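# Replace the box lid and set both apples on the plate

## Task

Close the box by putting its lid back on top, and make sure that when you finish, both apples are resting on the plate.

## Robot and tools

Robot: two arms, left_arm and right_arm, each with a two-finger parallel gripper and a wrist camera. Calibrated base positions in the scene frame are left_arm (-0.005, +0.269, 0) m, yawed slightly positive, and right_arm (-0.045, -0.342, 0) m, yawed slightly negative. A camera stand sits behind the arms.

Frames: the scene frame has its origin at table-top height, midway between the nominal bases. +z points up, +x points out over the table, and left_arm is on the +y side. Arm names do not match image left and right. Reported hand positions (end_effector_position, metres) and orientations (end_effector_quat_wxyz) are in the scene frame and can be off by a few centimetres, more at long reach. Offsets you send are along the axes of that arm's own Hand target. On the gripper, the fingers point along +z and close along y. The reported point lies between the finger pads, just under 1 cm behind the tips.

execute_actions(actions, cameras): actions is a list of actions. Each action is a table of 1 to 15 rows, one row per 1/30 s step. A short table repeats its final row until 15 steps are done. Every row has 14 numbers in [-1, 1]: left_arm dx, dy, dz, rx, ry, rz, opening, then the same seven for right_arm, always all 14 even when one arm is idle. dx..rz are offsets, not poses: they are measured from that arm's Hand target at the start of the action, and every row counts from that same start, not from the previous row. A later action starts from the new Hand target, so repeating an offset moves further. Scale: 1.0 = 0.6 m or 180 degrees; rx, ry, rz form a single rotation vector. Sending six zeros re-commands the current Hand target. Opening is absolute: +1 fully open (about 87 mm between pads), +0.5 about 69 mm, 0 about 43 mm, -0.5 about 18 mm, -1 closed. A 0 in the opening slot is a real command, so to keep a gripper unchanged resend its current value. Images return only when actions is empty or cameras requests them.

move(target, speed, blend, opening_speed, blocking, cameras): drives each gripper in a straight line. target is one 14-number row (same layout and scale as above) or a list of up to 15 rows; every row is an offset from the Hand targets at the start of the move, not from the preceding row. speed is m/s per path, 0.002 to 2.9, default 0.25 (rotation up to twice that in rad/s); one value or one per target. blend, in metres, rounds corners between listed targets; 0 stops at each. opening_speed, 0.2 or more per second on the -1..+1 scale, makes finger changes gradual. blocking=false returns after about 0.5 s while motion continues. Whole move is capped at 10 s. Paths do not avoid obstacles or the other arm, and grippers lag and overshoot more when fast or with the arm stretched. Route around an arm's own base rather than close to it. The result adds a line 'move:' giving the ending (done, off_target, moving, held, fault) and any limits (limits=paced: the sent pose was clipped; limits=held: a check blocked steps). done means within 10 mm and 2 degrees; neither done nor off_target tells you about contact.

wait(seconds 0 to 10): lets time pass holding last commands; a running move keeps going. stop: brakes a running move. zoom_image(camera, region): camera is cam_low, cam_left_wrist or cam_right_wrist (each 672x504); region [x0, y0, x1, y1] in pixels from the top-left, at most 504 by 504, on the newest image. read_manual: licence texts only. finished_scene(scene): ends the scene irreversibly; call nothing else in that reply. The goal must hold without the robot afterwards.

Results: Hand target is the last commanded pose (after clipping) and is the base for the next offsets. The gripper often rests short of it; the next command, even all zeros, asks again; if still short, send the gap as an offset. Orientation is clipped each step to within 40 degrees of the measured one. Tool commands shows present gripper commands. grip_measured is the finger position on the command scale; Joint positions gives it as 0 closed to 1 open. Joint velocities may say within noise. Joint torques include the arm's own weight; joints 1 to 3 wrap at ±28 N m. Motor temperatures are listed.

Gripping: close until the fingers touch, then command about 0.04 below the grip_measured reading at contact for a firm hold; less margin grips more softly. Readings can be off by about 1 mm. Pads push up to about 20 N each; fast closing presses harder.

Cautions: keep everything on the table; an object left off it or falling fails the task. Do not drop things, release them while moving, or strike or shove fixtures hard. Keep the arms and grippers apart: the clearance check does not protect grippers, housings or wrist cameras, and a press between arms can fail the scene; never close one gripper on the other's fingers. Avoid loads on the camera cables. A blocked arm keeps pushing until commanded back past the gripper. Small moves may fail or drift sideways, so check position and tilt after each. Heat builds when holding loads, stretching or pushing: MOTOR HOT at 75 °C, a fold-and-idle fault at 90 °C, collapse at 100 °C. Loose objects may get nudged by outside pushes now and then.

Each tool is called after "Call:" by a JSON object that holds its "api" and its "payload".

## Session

Call:
{"api": "execute_actions", "payload": {"actions": []}}

Scene clock: 0.00 s.
left_arm: end_effector_position=(+0.3035, +0.1757, +0.3382) grip_measured=+1.000 end_effector_quat_wxyz=(+0.567, -0.109, +0.813, +0.078) | right_arm: end_effector_position=(+0.1660, -0.2434, +0.3646) grip_measured=+1.000 end_effector_quat_wxyz=(+0.561, -0.006, +0.810, +0.172)
Joint positions: left_arm=[-0.719 1.204 1.449 -0.811 -0.87 -0.449 1] | right_arm=[0.575 0.784 1.344 -0.885 0.227 0.366 1]
Joint velocities: within noise
Joint torques (N m): no reading
Motor temperatures (°C): left_arm=[17 23 26 22 18 19 20] | right_arm=[17 27 22 20 17 21 18]
Heat: left arm: 26 °C; right arm: 27 °C.
Hand target: left_arm +0.3035, +0.1760, +0.3445; +0.573, -0.114, +0.809, +0.072 | right_arm +0.1656, -0.2439, +0.3660; +0.562, -0.006, +0.809, +0.172
Tool commands: left_gripper/opening=+1.0 right_gripper/opening=+1.0

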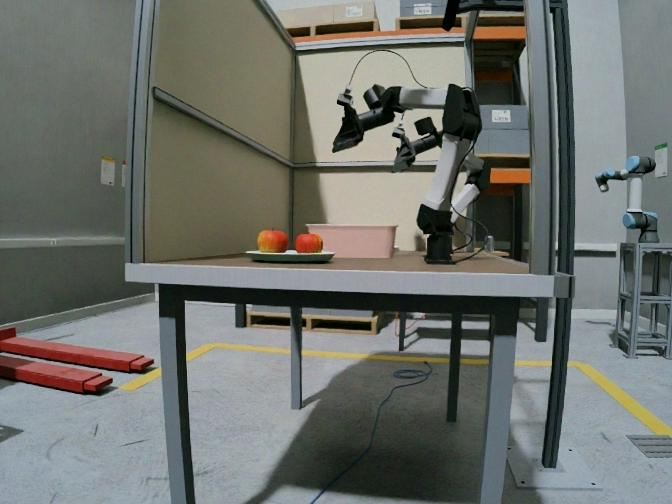

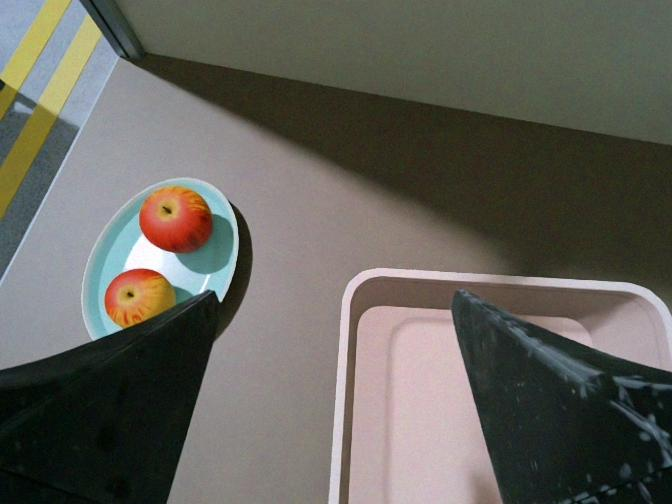

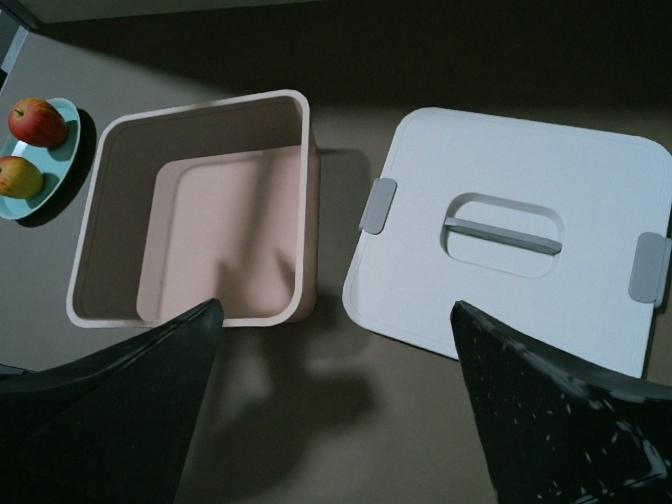

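Call:
{"api": "move", "payload": {"target": [0.318,-0.002,0.024,0.0114,0.391,0.0244,0.3,0.2733,-0.296,0.367,-0.176,0.394,-0.3875,0], "speed": 0.4, "cameras": ["cam_left_wrist","cam_right_wrist"]}}

Scene clock: 56.53 s.
left_arm: end_effector_position=(+0.2522, +0.1598, +0.1542) grip_measured=+0.300 end_effector_quat_wxyz=(-0.003, -0.096, +0.995, +0.009) | right_arm: end_effector_position=(+0.3409, -0.3182, +0.1022) grip_measured=+0.000 end_effector_quat_wxyz=(+0.013, -0.651, +0.759, -0.004)
Joint positions: left_arm=[-0.37 1.75 1.63 -1.463 -0.013 -0.527 0.65] | right_arm=[0.192 2.037 1.809 -1.316 -0.006 -1.257 0.5]
Joint torques (N m): left_arm=[0.54 -7.98 7.51 0.19 0.03 0.11] | right_arm=[0.2 -9.03 8.09 0.09 0.06 -0.21]
Motor temperatures (°C): left_arm=[17 25 30 25 18 19 20] | right_arm=[17 26 25 26 17 21 18]
Heat: left arm: 30 °C; right arm: 26 °C.
Hand target: left_arm +0.2563, +0.1589, +0.1599; +0.001, -0.095, +0.995, +0.000 | right_arm +0.3409, -0.3180, +0.1000; +0.000, -0.658, +0.753, +0.000
Off the commanded pose: left_arm 0.007 m, 1 deg | right_arm 0.002 m, 2 deg.
move: done
Images, in order (width x height): cam_left_wrist 672x504, cam_right_wrist 672x504.

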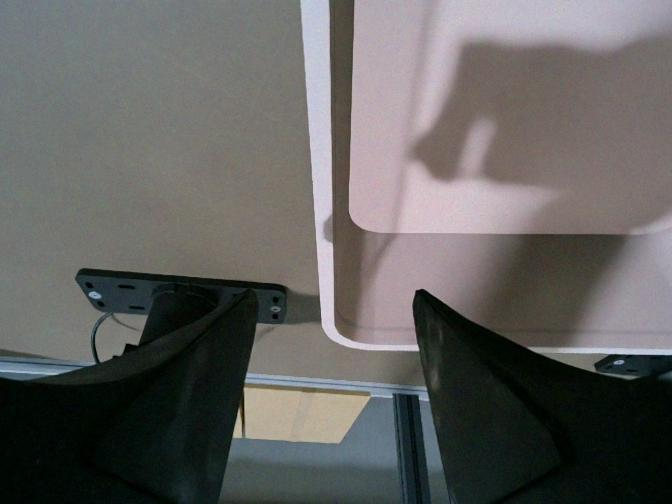

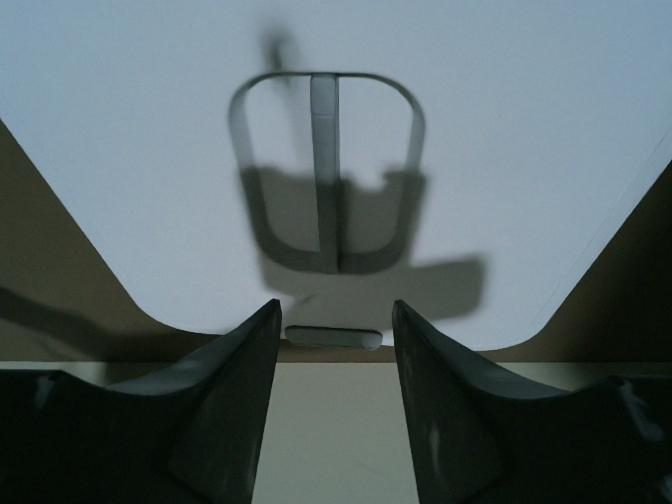

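Call:
{"api": "move", "payload": {"target": [[0,0.008,0.125,0,0,0,0.3,0.0127,0.0067,0.15,0,0,0,0],[0,0.008,0.125,0,0,0,-1,0.0127,0.0067,0.15,0,0,0,-1],[0,0.008,0.125,0,0,0,-1,0.0127,0.0067,-0.1,0,0,0,-1],[0,0.008,0.125,0,0,0,-1,0.0645,0.042,-0.167,0,0,0,-1]], "speed": [0.1,0.1,0.15,0.2], "blend": [0,0,0.02,0], "opening_speed": 1, "cameras": ["all"]}}

Scene clock: 82.50 s.
left_arm: end_effector_position=(+0.2565, +0.1605, +0.0879) grip_measured=-0.706 end_effector_quat_wxyz=(+0.003, -0.096, +0.995, -0.002) | right_arm: end_effector_position=(+0.3252, -0.3499, +0.1915) grip_measured=-0.666 end_effector_quat_wxyz=(+0.047, -0.653, +0.755, -0.035)
Joint positions: left_arm=[-0.356 1.75 1.368 -1.182 0.002 -0.511 0.147] | right_arm=[0.12 1.913 1.988 -1.528 0.001 -1.338 0.167]
Joint torques (N m): left_arm=[0.53 -8.68 4.15 0.44 -0.04 0.07] | right_arm=[0.01 -12.88 4.49 0.04 0.1 -0.14]
Motor temperatures (°C): left_arm=[17 28 33 23 18 19 20] | right_arm=[17 32 26 23 17 21 18]
Heat: left arm: 33 °C; right arm: 32 °C.
Hand target: left_arm +0.2555, +0.1637, +0.0848; +0.001, -0.095, +0.995, +0.000 | right_arm +0.3108, -0.3529, +0.2002; -0.001, -0.658, +0.753, +0.000
Off the commanded pose: left_arm 0.005 m, 0 deg | right_arm 0.017 m, 7 deg.
joint sent to its limit (right arm) — joint 4 (wrist pitch), lower limit. The joint targets are off in orientation, not in position.
move: off_target (right_arm); target 2's new opening was sent with right_arm's hand 0.014 m and 2 deg from that target

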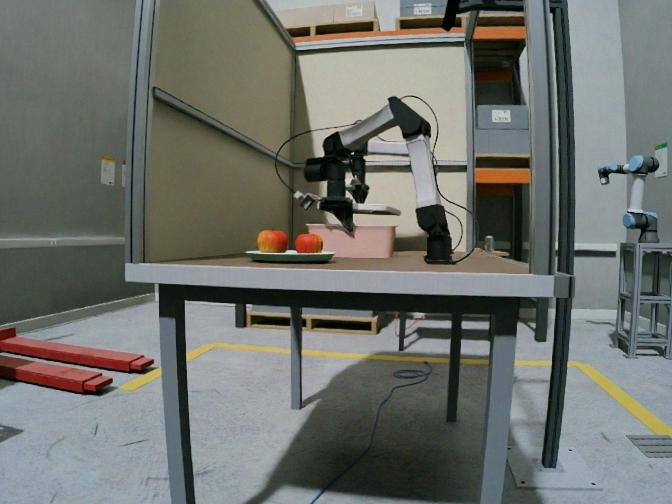

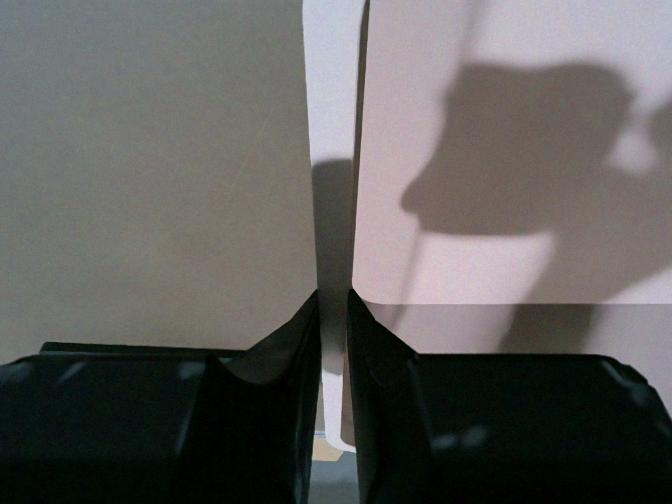

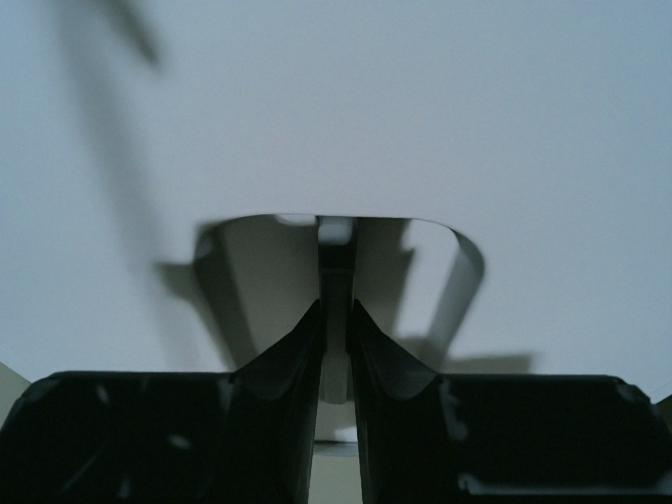

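Call:
{"api": "move", "payload": {"target": [[0.072,-0.1015,0,0,0,0,-1,0,0,0,0,0,0,-1],[0.072,-0.1015,0,0,0,0,0.3,0,0,0,0,0,0,-1],[0.072,-0.1015,-0.18,0,0,0,0.3,0,0,0,0,0,0,-1],[0.148,0.073,-0.425,0.106,-0.301,0.021,0.3,0,0,0,0,0,0,-1]], "speed": [0.12,0.12,0.25,0.4], "opening_speed": 1.5, "blend": [0,0,0.03,0], "cameras": ["cam_low","cam_left_wrist"]}}

Scene clock: 99.20 s.
left_arm: end_effector_position=(+0.1558, +0.1914, +0.3406) grip_measured=+0.300 end_effector_quat_wxyz=(+0.462, -0.057, +0.877, -0.121) | right_arm: end_effector_position=(+0.3252, -0.3499, +0.1915) grip_measured=-0.666 end_effector_quat_wxyz=(+0.047, -0.654, +0.755, -0.035)
Joint positions: left_arm=[-0.832 0.858 1.545 -1.355 -0.498 -0.68 0.65] | right_arm=[0.12 1.913 1.988 -1.528 0.001 -1.339 0.167]
Joint torques (N m): left_arm=[-0.92 1.29 2.93 1.94 -0.39 0.1] | right_arm=[0.08 -12.81 4.68 0.08 0.07 -0.19]
Heat: left arm: 32 °C; right arm: 36 °C.
Hand target: left_arm +0.1594, +0.1896, +0.3397; +0.467, -0.052, +0.875, -0.116 | right_arm +0.3108, -0.3529, +0.2002; -0.001, -0.658, +0.753, +0.000
Off the commanded pose: left_arm 0.004 m, 1 deg | right_arm 0.017 m, 7 deg.
joint sent to its limit (right arm) — joint 4 (wrist pitch), lower limit. The joint targets are off in orientation, not in position.
move: off_target (right_arm)
Images, in order (width x height): cam_low 672x504, cam_left_wrist 672x504.

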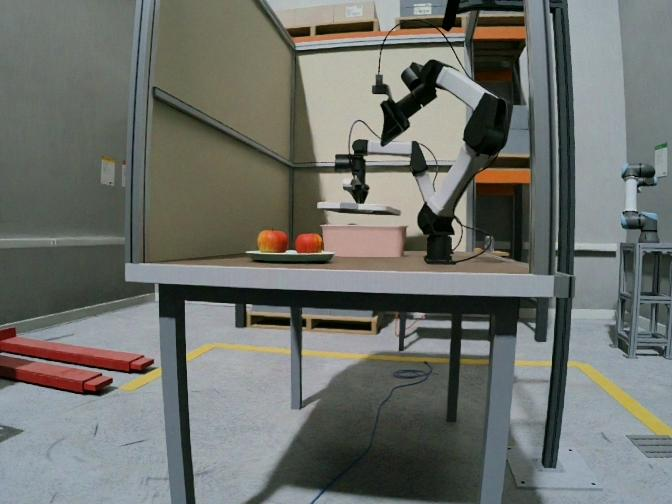

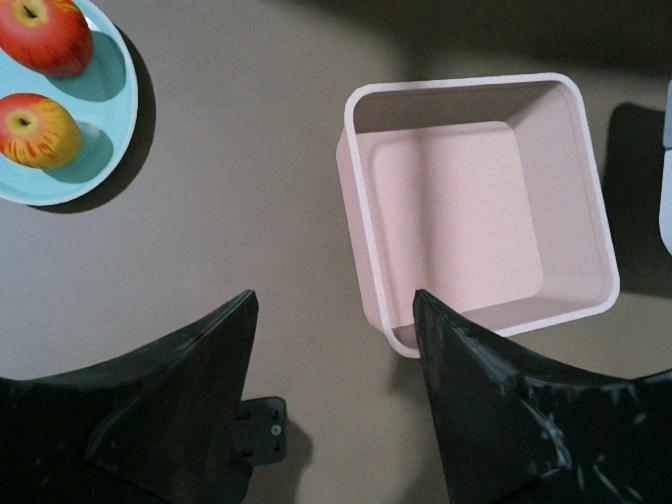

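Call:
{"api": "move", "payload": {"target": [0,0,0,0,0,0,0.3,-0.509,0.163,0.083,0,0,-0.0928,-1], "speed": 0.25, "cameras": ["cam_low","cam_left_wrist"]}}

Call:
{"api": "zoom_image", "payload": {"camera": "cam_low", "region": [310, 185, 415, 265]}}

Call:
{"api": "zoom_image", "payload": {"camera": "cam_left_wrist", "region": [320, 20, 672, 372]}}

Scene clock: 129.47 s.
left_arm: end_effector_position=(+0.1559, +0.1915, +0.3406) grip_measured=+0.300 end_effector_quat_wxyz=(+0.462, -0.057, +0.877, -0.120) | right_arm: end_effector_position=(+0.2562, -0.0325, +0.1501) grip_measured=-0.666 end_effector_quat_wxyz=(-0.066, +0.766, -0.639, +0.002)
Joint positions: left_arm=[-0.832 0.858 1.545 -1.355 -0.499 -0.68 0.65] | right_arm=[0.905 2.249 2.339 -1.528 0.004 -0.876 0.167]
Joint torques (N m): left_arm=[-0.79 1.61 3.15 1.88 -0.38 0.1] | right_arm=[-0.23 -11.14 8.58 0.11 0.04 0.05]
Motor temperatures (°C): left_arm=[17 26 30 26 18 19 20] | right_arm=[17 39 25 22 17 21 19]
Heat: left arm: 30 °C; right arm: 39 °C.
Hand target: left_arm +0.1594, +0.1896, +0.3396; +0.467, -0.052, +0.875, -0.116 | right_arm +0.2550, -0.0371, +0.1502; +0.001, +0.760, -0.650, +0.000
Off the commanded pose: left_arm 0.004 m, 1 deg | right_arm 0.005 m, 8 deg.
joint sent to its limit (right arm) — joint 4 (wrist pitch), lower limit. The joint targets are off in orientation, not in position.
move: off_target (right_arm)
Images, in order (width x height): cam_low 672x504, cam_left_wrist 672x504.

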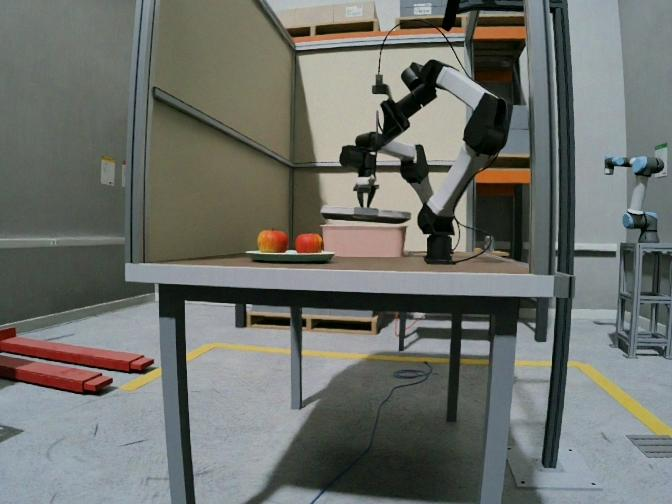

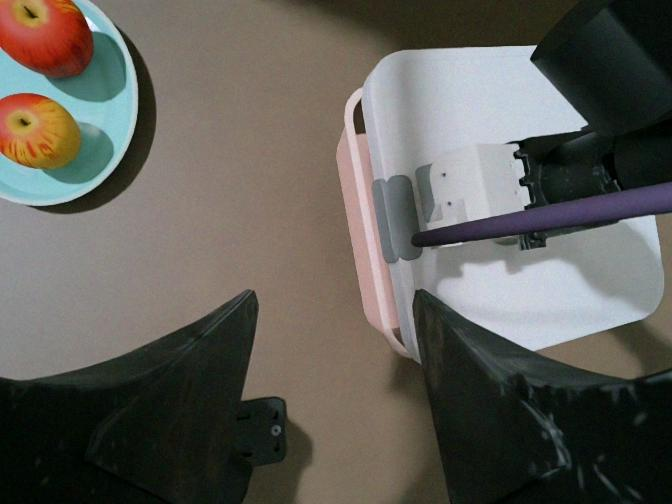

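Scaled by 4.800 from the camera's 672x504 image, which has a finer 960x720 frame.

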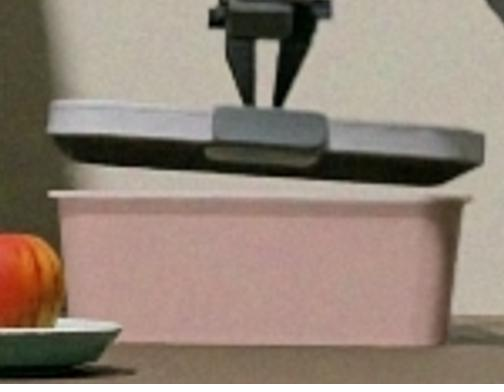

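Scaled by 1.432 from the camera's 672x504 image, which has a finer 960x720 frame.

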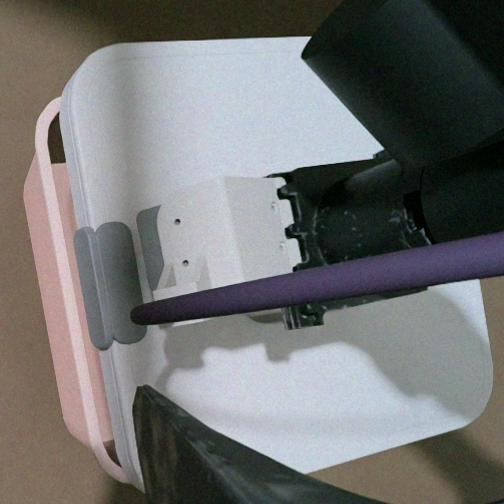

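Call:
{"api": "move", "payload": {"target": [0,0,0,0,0,0,0.3,0,0,0.035,0,0,0,-1], "speed": 0.12, "cameras": ["cam_low","cam_left_wrist"]}}

Call:
{"api": "zoom_image", "payload": {"camera": "cam_low", "region": [310, 185, 415, 265]}}

Call:
{"api": "zoom_image", "payload": {"camera": "cam_left_wrist", "region": [320, 20, 672, 372]}}

Scene clock: 138.57 s.
left_arm: end_effector_position=(+0.1559, +0.1915, +0.3406) grip_measured=+0.300 end_effector_quat_wxyz=(+0.462, -0.057, +0.877, -0.120) | right_arm: end_effector_position=(+0.2569, -0.0316, +0.1313) grip_measured=-0.666 end_effector_quat_wxyz=(-0.043, +0.766, -0.641, +0.002)
Joint positions: left_arm=[-0.832 0.858 1.545 -1.355 -0.499 -0.68 0.65] | right_arm=[0.905 2.294 2.339 -1.528 0.004 -0.873 0.167]
Joint torques (N m): left_arm=[-0.87 1.46 3.06 1.86 -0.41 0.16] | right_arm=[-0.54 -11.49 8.05 0.09 -0.03 0.13]
Heat: left arm: 30 °C; right arm: 38 °C.
Hand target: left_arm +0.1594, +0.1896, +0.3396; +0.467, -0.052, +0.875, -0.116 | right_arm +0.2550, -0.0372, +0.1292; +0.001, +0.760, -0.650, +0.000
Off the commanded pose: left_arm 0.004 m, 1 deg | right_arm 0.006 m, 5 deg.
joint sent to its limit (right arm) — joint 4 (wrist pitch), lower limit. The joint targets are off in orientation, not in position.
move: off_target (right_arm)
Images, in order (width x height): cam_low 672x504, cam_left_wrist 672x504.

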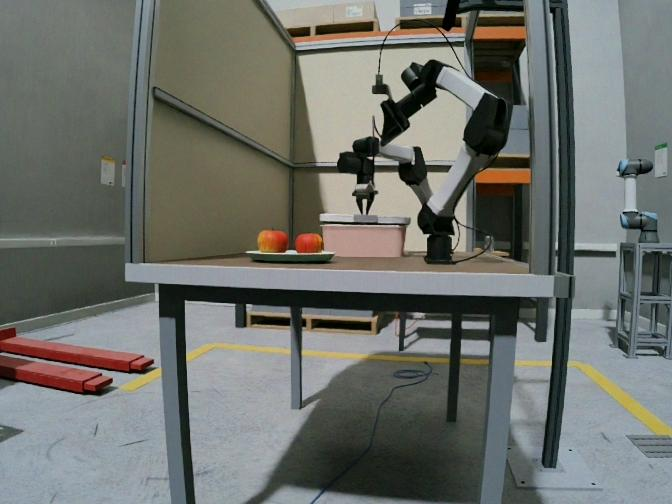

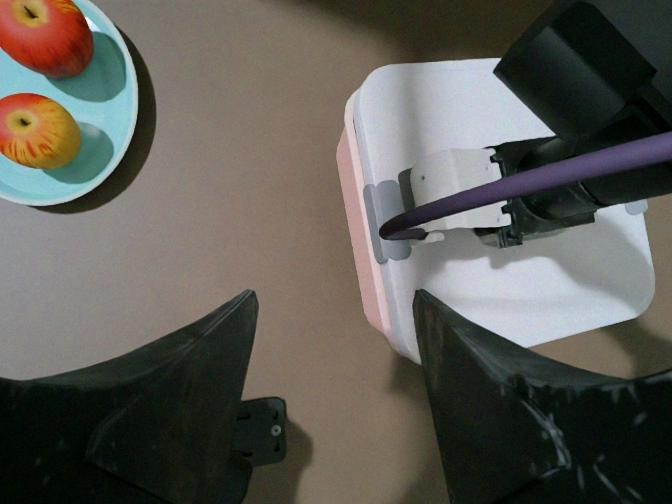

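Scaled by 4.800 from the camera's 672x504 image, which has a finer 960x720 frame.

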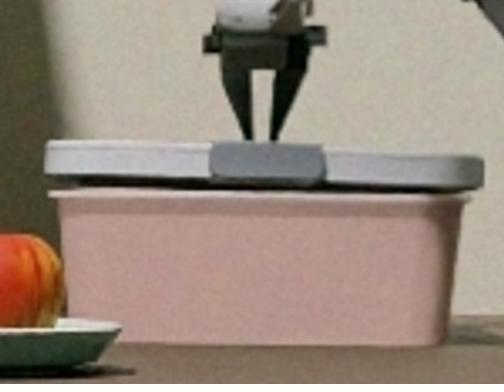

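Scaled by 1.432 from the camera's 672x504 image, which has a finer 960x720 frame.

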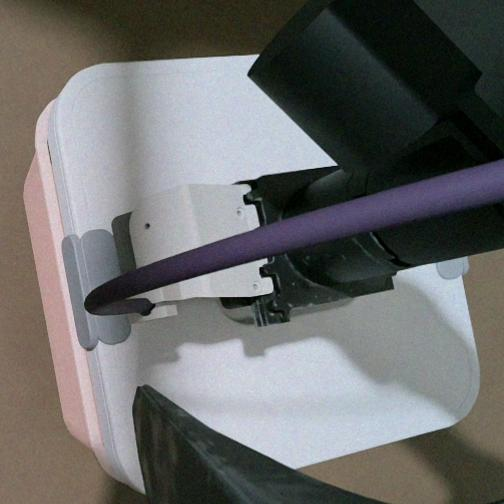

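Call:
{"api": "move", "payload": {"target": [[0,0,0,0,0,0,0.3,-0.0097,-0.003,0,0,0,0,-1],[0,0,0,0,0,0,0.3,-0.0097,-0.003,0.034,0,0,0,-1]], "speed": 0.06, "cameras": ["cam_low","cam_left_wrist","cam_right_wrist"]}}

Call:
{"api": "zoom_image", "payload": {"camera": "cam_low", "region": [310, 185, 415, 265]}}

Call:
{"api": "zoom_image", "payload": {"camera": "cam_left_wrist", "region": [320, 20, 672, 372]}}

Scene clock: 151.07 s.
left_arm: end_effector_position=(+0.1559, +0.1915, +0.3406) grip_measured=+0.300 end_effector_quat_wxyz=(+0.462, -0.057, +0.877, -0.120) | right_arm: end_effector_position=(+0.2595, -0.0267, +0.1180) grip_measured=-0.667 end_effector_quat_wxyz=(-0.034, +0.764, -0.644, -0.001)
Joint positions: left_arm=[-0.832 0.858 1.545 -1.355 -0.499 -0.68 0.65] | right_arm=[0.905 2.342 2.367 -1.528 -0.001 -0.865 0.167]
Joint torques (N m): left_arm=[-0.77 1.33 2.86 1.88 -0.4 0.1] | right_arm=[0.16 -10.18 8.05 -0.01 0.03 0.06]
Heat: left arm: 29 °C; right arm: 39 °C.
Hand target: left_arm +0.1594, +0.1896, +0.3396; +0.467, -0.052, +0.875, -0.116 | right_arm +0.2558, -0.0311, +0.1089; +0.000, +0.760, -0.650, +0.000
Off the commanded pose: left_arm 0.004 m, 1 deg | right_arm 0.011 m, 4 deg.
joint sent to its limit (right arm) — joint 4 (wrist pitch), lower limit. The joint targets still meet the commanded pose.
move: off_target (right_arm)

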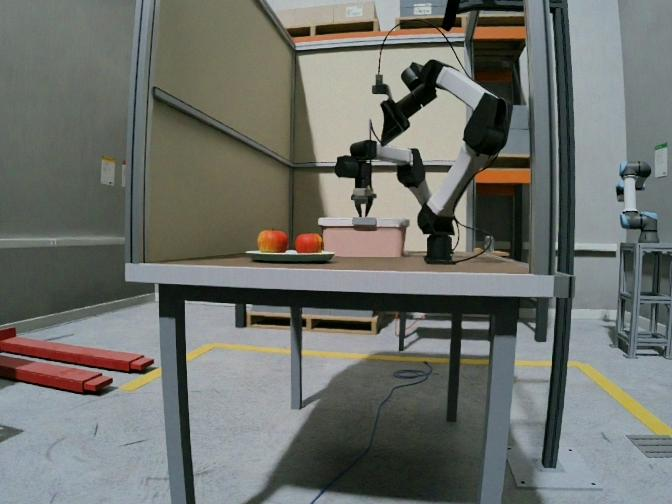

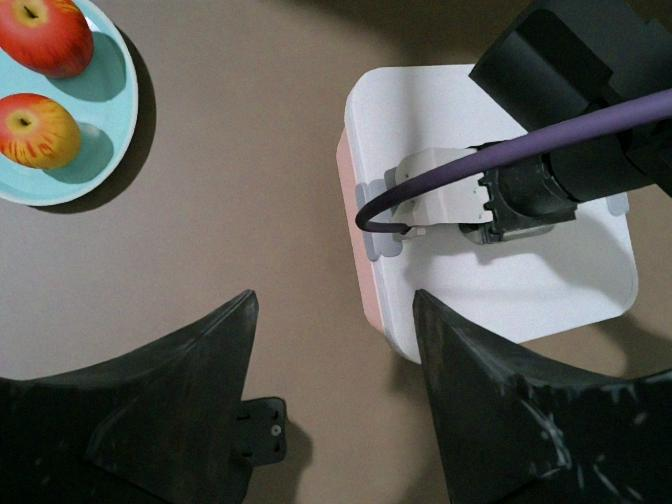

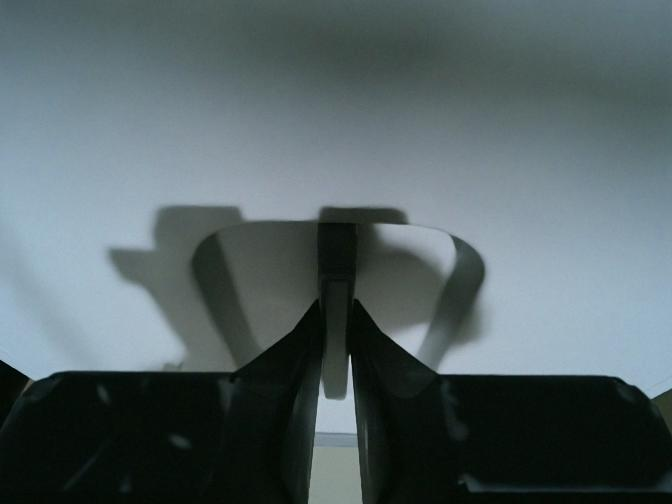

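Scaled by 4.800 from the camera's 672x504 image, which has a finer 960x720 frame.

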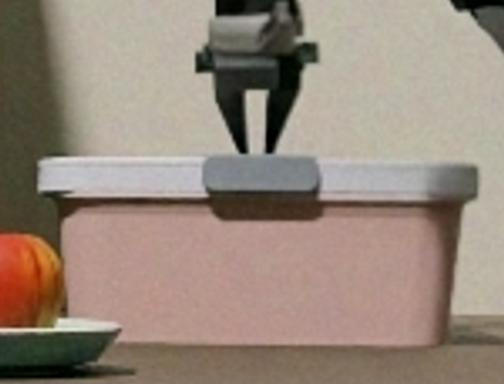

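Scaled by 1.432 from the camera's 672x504 image, which has a finer 960x720 frame.

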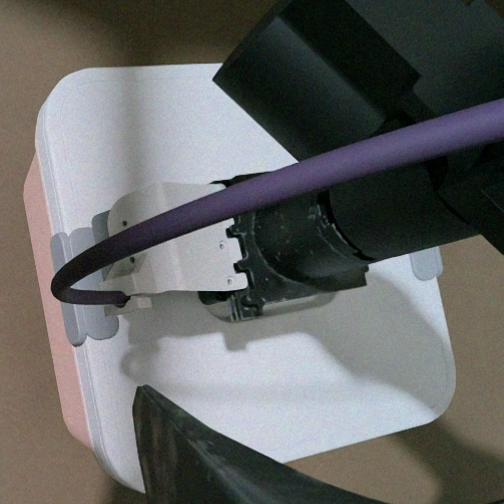

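Call:
{"api": "move", "payload": {"target": [[0,0,0,0,0,0,0.3,-0.001,0.01,-0.012,0,0,0,-1],[0,0,0,0,0,0,0.3,-0.001,0.01,0.006,0,0,0,-1]], "speed": 0.06, "cameras": ["cam_low","cam_left_wrist"]}}

Call:
{"api": "zoom_image", "payload": {"camera": "cam_low", "region": [310, 185, 415, 265]}}

Call:
{"api": "zoom_image", "payload": {"camera": "cam_left_wrist", "region": [320, 20, 672, 372]}}

Scene clock: 161.67 s.
left_arm: end_effector_position=(+0.1559, +0.1915, +0.3406) grip_measured=+0.300 end_effector_quat_wxyz=(+0.462, -0.057, +0.877, -0.120) | right_arm: end_effector_position=(+0.2586, -0.0260, +0.1180) grip_measured=-0.667 end_effector_quat_wxyz=(-0.034, +0.763, -0.646, -0.001)
Joint positions: left_arm=[-0.832 0.858 1.545 -1.355 -0.499 -0.68 0.65] | right_arm=[0.908 2.342 2.367 -1.528 -0.001 -0.859 0.167]
Joint torques (N m): left_arm=[-0.9 1.33 3.15 1.89 -0.41 0.14] | right_arm=[0.57 -11.04 5.22 0.13 0.04 0.13]
Heat: left arm: 29 °C; right arm: 37 °C.
Hand target: left_arm +0.1594, +0.1896, +0.3396; +0.467, -0.052, +0.875, -0.116 | right_arm +0.2499, -0.0315, +0.1053; +0.000, +0.760, -0.650, +0.000
Off the commanded pose: left_arm 0.004 m, 1 deg | right_arm 0.016 m, 4 deg.
move: off_target (right_arm)
Images, in order (width x height): cam_low 672x504, cam_left_wrist 672x504.

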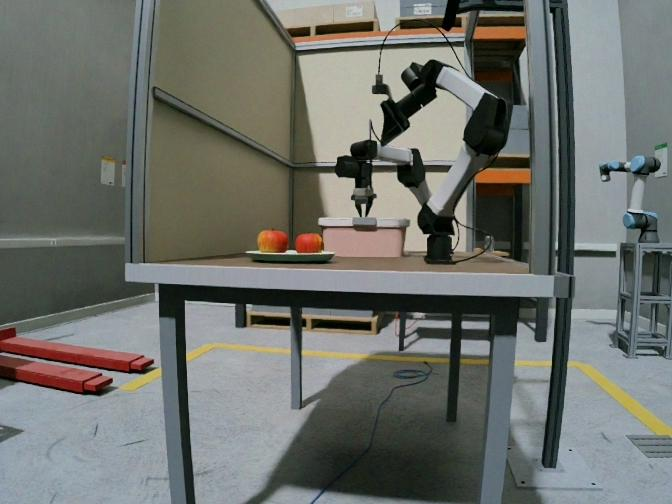

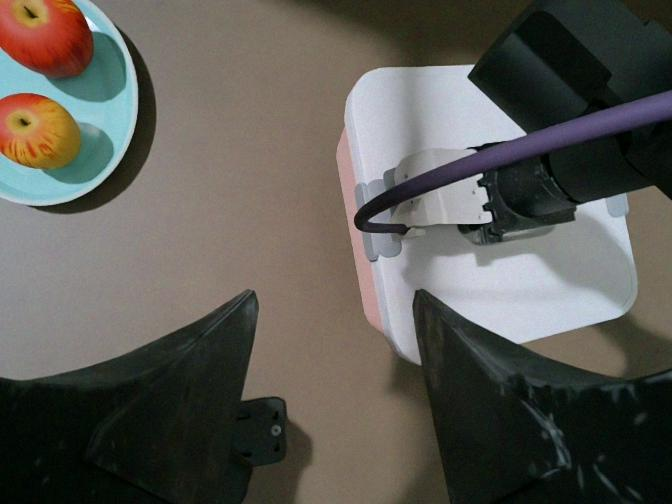

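Scaled by 4.800 from the camera's 672x504 image, which has a finer 960x720 frame.

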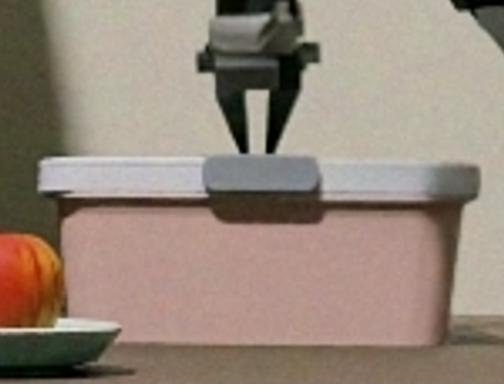

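Scaled by 1.432 from the camera's 672x504 image, which has a finer 960x720 frame.

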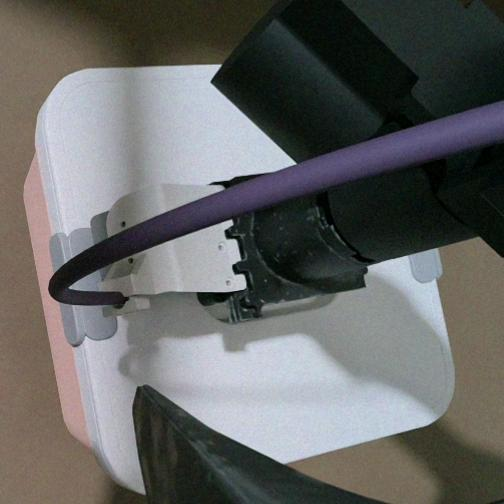

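Call:
{"api": "move", "payload": {"target": [[0,0,0,0,0,0,0.3,0.0057,-0.003,-0.038,0,0,0,-1],[0,0,0,0,0,0,0.3,0.0057,-0.003,0.0,0,0,0,-1]], "speed": 0.06, "cameras": ["cam_low","cam_left_wrist"]}}

Call:
{"api": "zoom_image", "payload": {"camera": "cam_low", "region": [310, 185, 415, 265]}}

Call:
{"api": "zoom_image", "payload": {"camera": "cam_left_wrist", "region": [320, 20, 672, 372]}}

Scene clock: 182.40 s.
left_arm: end_effector_position=(+0.1559, +0.1915, +0.3406) grip_measured=+0.300 end_effector_quat_wxyz=(+0.462, -0.057, +0.877, -0.120) | right_arm: end_effector_position=(+0.2586, -0.0260, +0.1180) grip_measured=-0.667 end_effector_quat_wxyz=(-0.034, +0.763, -0.646, -0.001)
Joint positions: left_arm=[-0.832 0.858 1.545 -1.355 -0.499 -0.68 0.65] | right_arm=[0.908 2.342 2.367 -1.528 -0.001 -0.859 0.167]
Joint torques (N m): left_arm=[-0.84 1.25 2.96 1.85 -0.38 0.13] | right_arm=[-0.09 -11.43 4.56 0.16 0.03 0.01]
Heat: left arm: 28 °C; right arm: 37 °C.
Hand target: left_arm +0.1594, +0.1896, +0.3396; +0.467, -0.052, +0.875, -0.116 | right_arm +0.2522, -0.0346, +0.1053; +0.000, +0.760, -0.650, +0.000
Off the commanded pose: left_arm 0.004 m, 1 deg | right_arm 0.017 m, 4 deg.
move: off_target (right_arm)
Images, in order (width x height): cam_low 672x504, cam_left_wrist 672x504.

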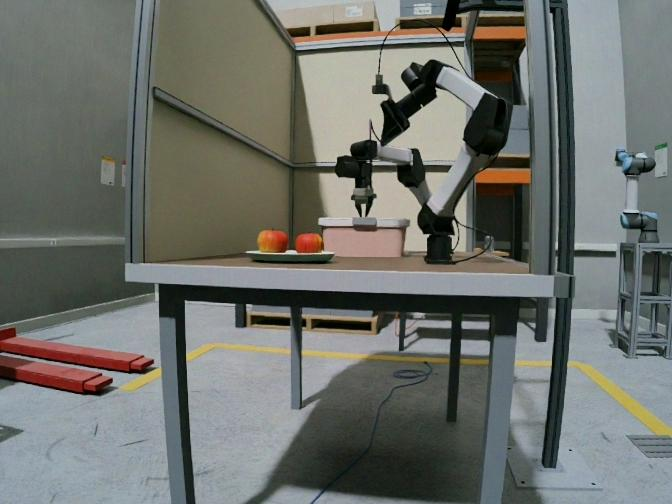

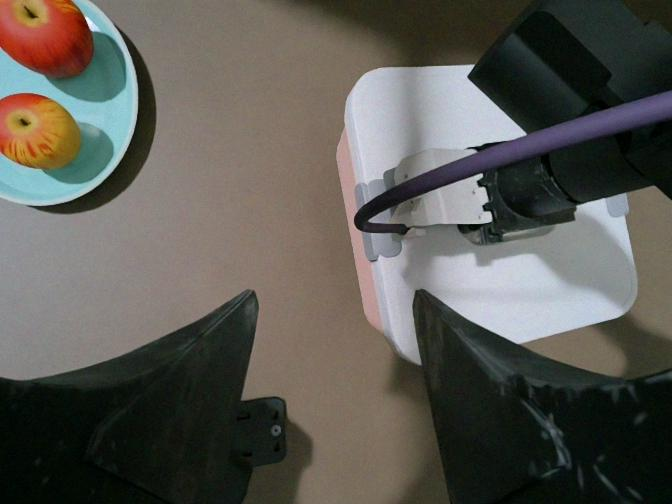

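Scaled by 4.800 from the camera's 672x504 image, which has a finer 960x720 frame.

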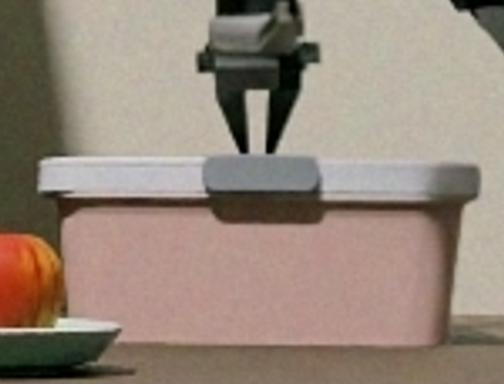

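Scaled by 1.432 from the camera's 672x504 image, which has a finer 960x720 frame.

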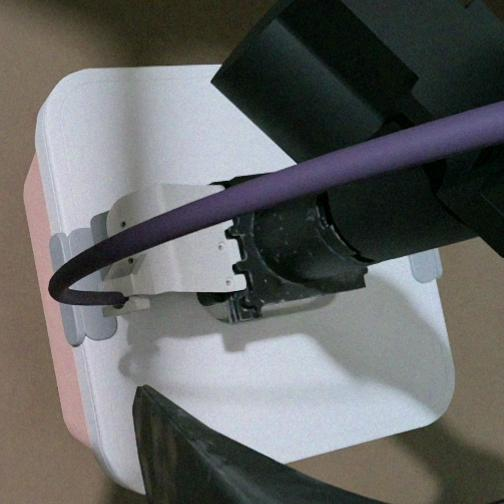

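Call:
{"api": "move", "payload": {"target": [0,0,0,0,0,0,0.3,0,0,-0.042,0,0,0,-1], "speed": 0.08, "cameras": ["cam_low","cam_left_wrist"]}}

Call:
{"api": "zoom_image", "payload": {"camera": "cam_low", "region": [310, 185, 415, 265]}}

Call:
{"api": "zoom_image", "payload": {"camera": "cam_left_wrist", "region": [320, 20, 672, 372]}}

Scene clock: 196.77 s.
left_arm: end_effector_position=(+0.1559, +0.1915, +0.3406) grip_measured=+0.300 end_effector_quat_wxyz=(+0.462, -0.057, +0.877, -0.120) | right_arm: end_effector_position=(+0.2586, -0.0260, +0.1180) grip_measured=-0.667 end_effector_quat_wxyz=(-0.034, +0.763, -0.646, -0.001)
Joint positions: left_arm=[-0.832 0.858 1.545 -1.355 -0.499 -0.68 0.65] | right_arm=[0.908 2.342 2.367 -1.528 -0.001 -0.859 0.167]
Joint torques (N m): left_arm=[-0.81 1.42 2.96 1.93 -0.44 0.1] | right_arm=[0.05 -16.4 5.79 -0.01 0.02 0]
Heat: left arm: 28 °C; right arm: 37 °C.
Hand target: left_arm +0.1594, +0.1897, +0.3396; +0.467, -0.052, +0.875, -0.116 | right_arm +0.2522, -0.0346, +0.1305; +0.000, +0.760, -0.650, +0.000
Off the commanded pose: left_arm 0.004 m, 1 deg | right_arm 0.016 m, 4 deg.
joint sent to its limit (right arm) — joint 4 (wrist pitch), lower limit. The joint targets are off in orientation, not in position.
move: off_target (right_arm)
Images, in order (width x height): cam_low 672x504, cam_left_wrist 672x504.

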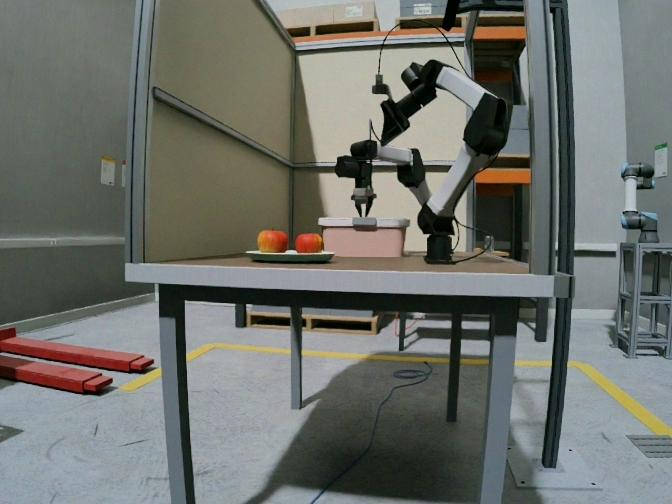

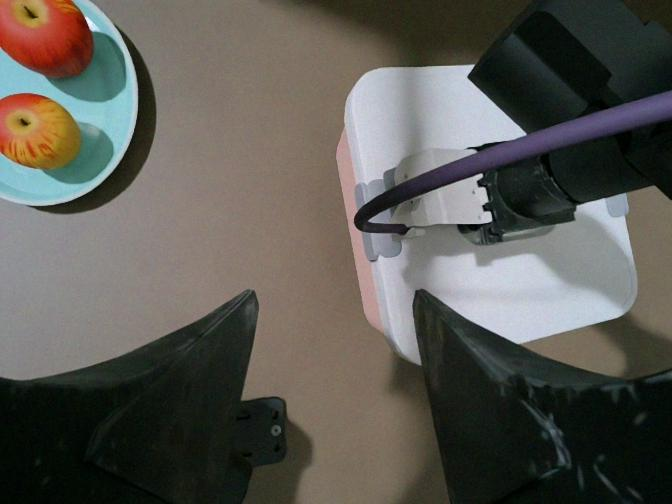

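Scaled by 4.800 from the camera's 672x504 image, which has a finer 960x720 frame.

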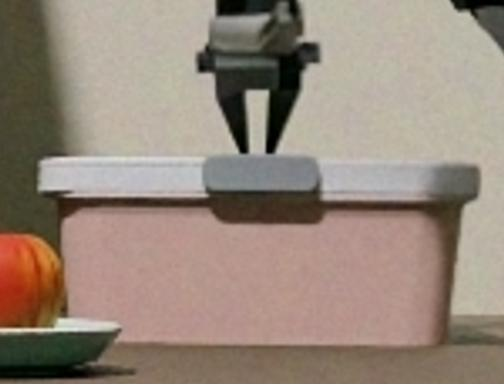

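Scaled by 1.432 from the camera's 672x504 image, which has a finer 960x720 frame.

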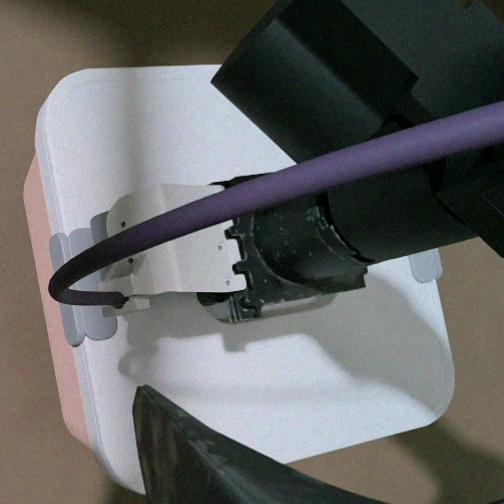

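Call:
{"api": "move", "payload": {"target": [[0,0,0,0,0,0,0.3,0.002,0,-0.04,0,0,0,-1],[0,0,0,0,0,0,0.3,0.002,0,-0.005,0,0,0,-1]], "speed": 0.08, "cameras": ["cam_low","cam_left_wrist"]}}

Call:
{"api": "zoom_image", "payload": {"camera": "cam_low", "region": [310, 185, 415, 265]}}

Call:
{"api": "zoom_image", "payload": {"camera": "cam_left_wrist", "region": [320, 20, 672, 372]}}

Scene clock: 208.07 s.
left_arm: end_effector_position=(+0.1559, +0.1915, +0.3406) grip_measured=+0.300 end_effector_quat_wxyz=(+0.462, -0.057, +0.877, -0.120) | right_arm: end_effector_position=(+0.2585, -0.0261, +0.1242) grip_measured=-0.667 end_effector_quat_wxyz=(-0.041, +0.763, -0.646, -0.001)
Joint positions: left_arm=[-0.832 0.858 1.545 -1.355 -0.499 -0.68 0.65] | right_arm=[0.908 2.327 2.367 -1.528 -0.001 -0.859 0.167]
Joint torques (N m): left_arm=[-0.83 1.33 2.82 1.93 -0.44 0.14] | right_arm=[0.01 -15.61 5.42 0.04 0.05 -0.05]
Heat: left arm: 28 °C; right arm: 40 °C.
Hand target: left_arm +0.1594, +0.1897, +0.3396; +0.467, -0.052, +0.875, -0.116 | right_arm +0.2524, -0.0358, +0.1335; +0.001, +0.760, -0.650, +0.000
Off the commanded pose: left_arm 0.004 m, 1 deg | right_arm 0.015 m, 5 deg.
joint sent to its limit (right arm) — joint 4 (wrist pitch), lower limit. The joint targets are off in orientation, not in position.
move: off_target (right_arm)
Images, in order (width x height): cam_low 672x504, cam_left_wrist 672x504.

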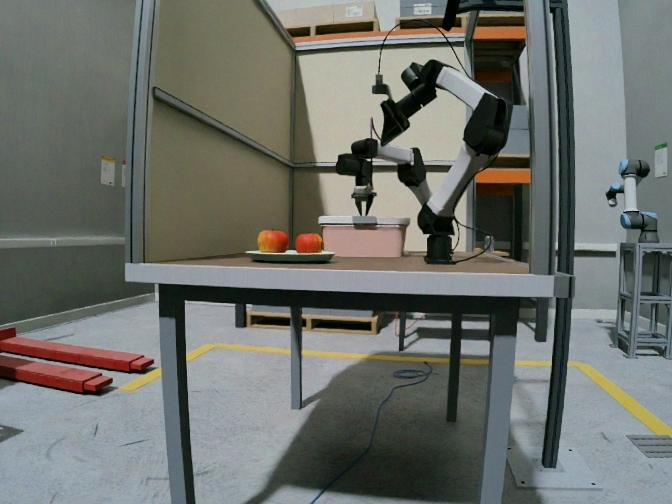

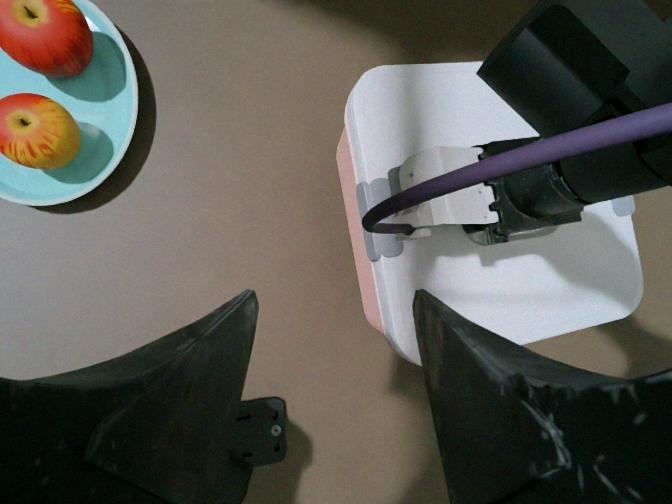

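Scaled by 4.800 from the camera's 672x504 image, which has a finer 960x720 frame.

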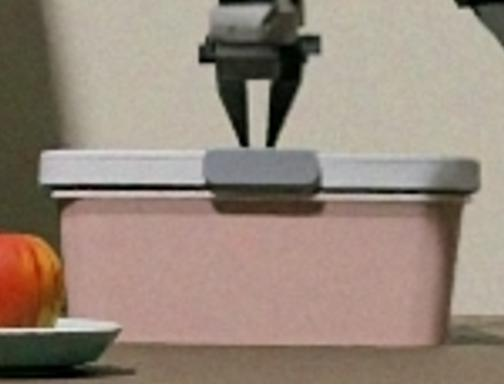

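Scaled by 1.432 from the camera's 672x504 image, which has a finer 960x720 frame.

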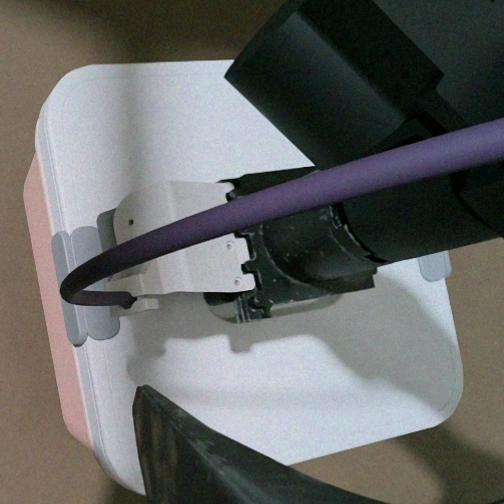

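Call:
{"api": "move", "payload": {"target": [0,0,0,0,0,0,0.3,0.013,0.0118,-0.005,0,0,0,-1], "speed": 0.08}}

Scene clock: 215.40 s.
left_arm: end_effector_position=(+0.1559, +0.1915, +0.3406) grip_measured=+0.300 end_effector_quat_wxyz=(+0.462, -0.057, +0.877, -0.120) | right_arm: end_effector_position=(+0.2555, -0.0297, +0.1182) grip_measured=-0.667 end_effector_quat_wxyz=(-0.030, +0.763, -0.646, -0.001)
Joint positions: left_arm=[-0.832 0.858 1.545 -1.355 -0.499 -0.68 0.65] | right_arm=[0.908 2.322 2.332 -1.521 -0.001 -0.859 0.167]
Joint torques (N m): left_arm=[-0.8 1.31 2.85 1.9 -0.43 0.1] | right_arm=[-0.4 -18.18 3.78 -0.08 0.06 -0.04]
Heat: left arm: 28 °C; right arm: 43 °C.
Hand target: left_arm +0.1594, +0.1897, +0.3396; +0.467, -0.052, +0.875, -0.116 | right_arm +0.2467, -0.0446, +0.1365; +0.000, +0.760, -0.650, +0.000
Off the commanded pose: left_arm 0.004 m, 1 deg | right_arm 0.025 m, 4 deg.
joint sent to its limit (right arm) — joint 4 (wrist pitch), lower limit. The joint targets are off in orientation, not in position.
move: off_target (right_arm)


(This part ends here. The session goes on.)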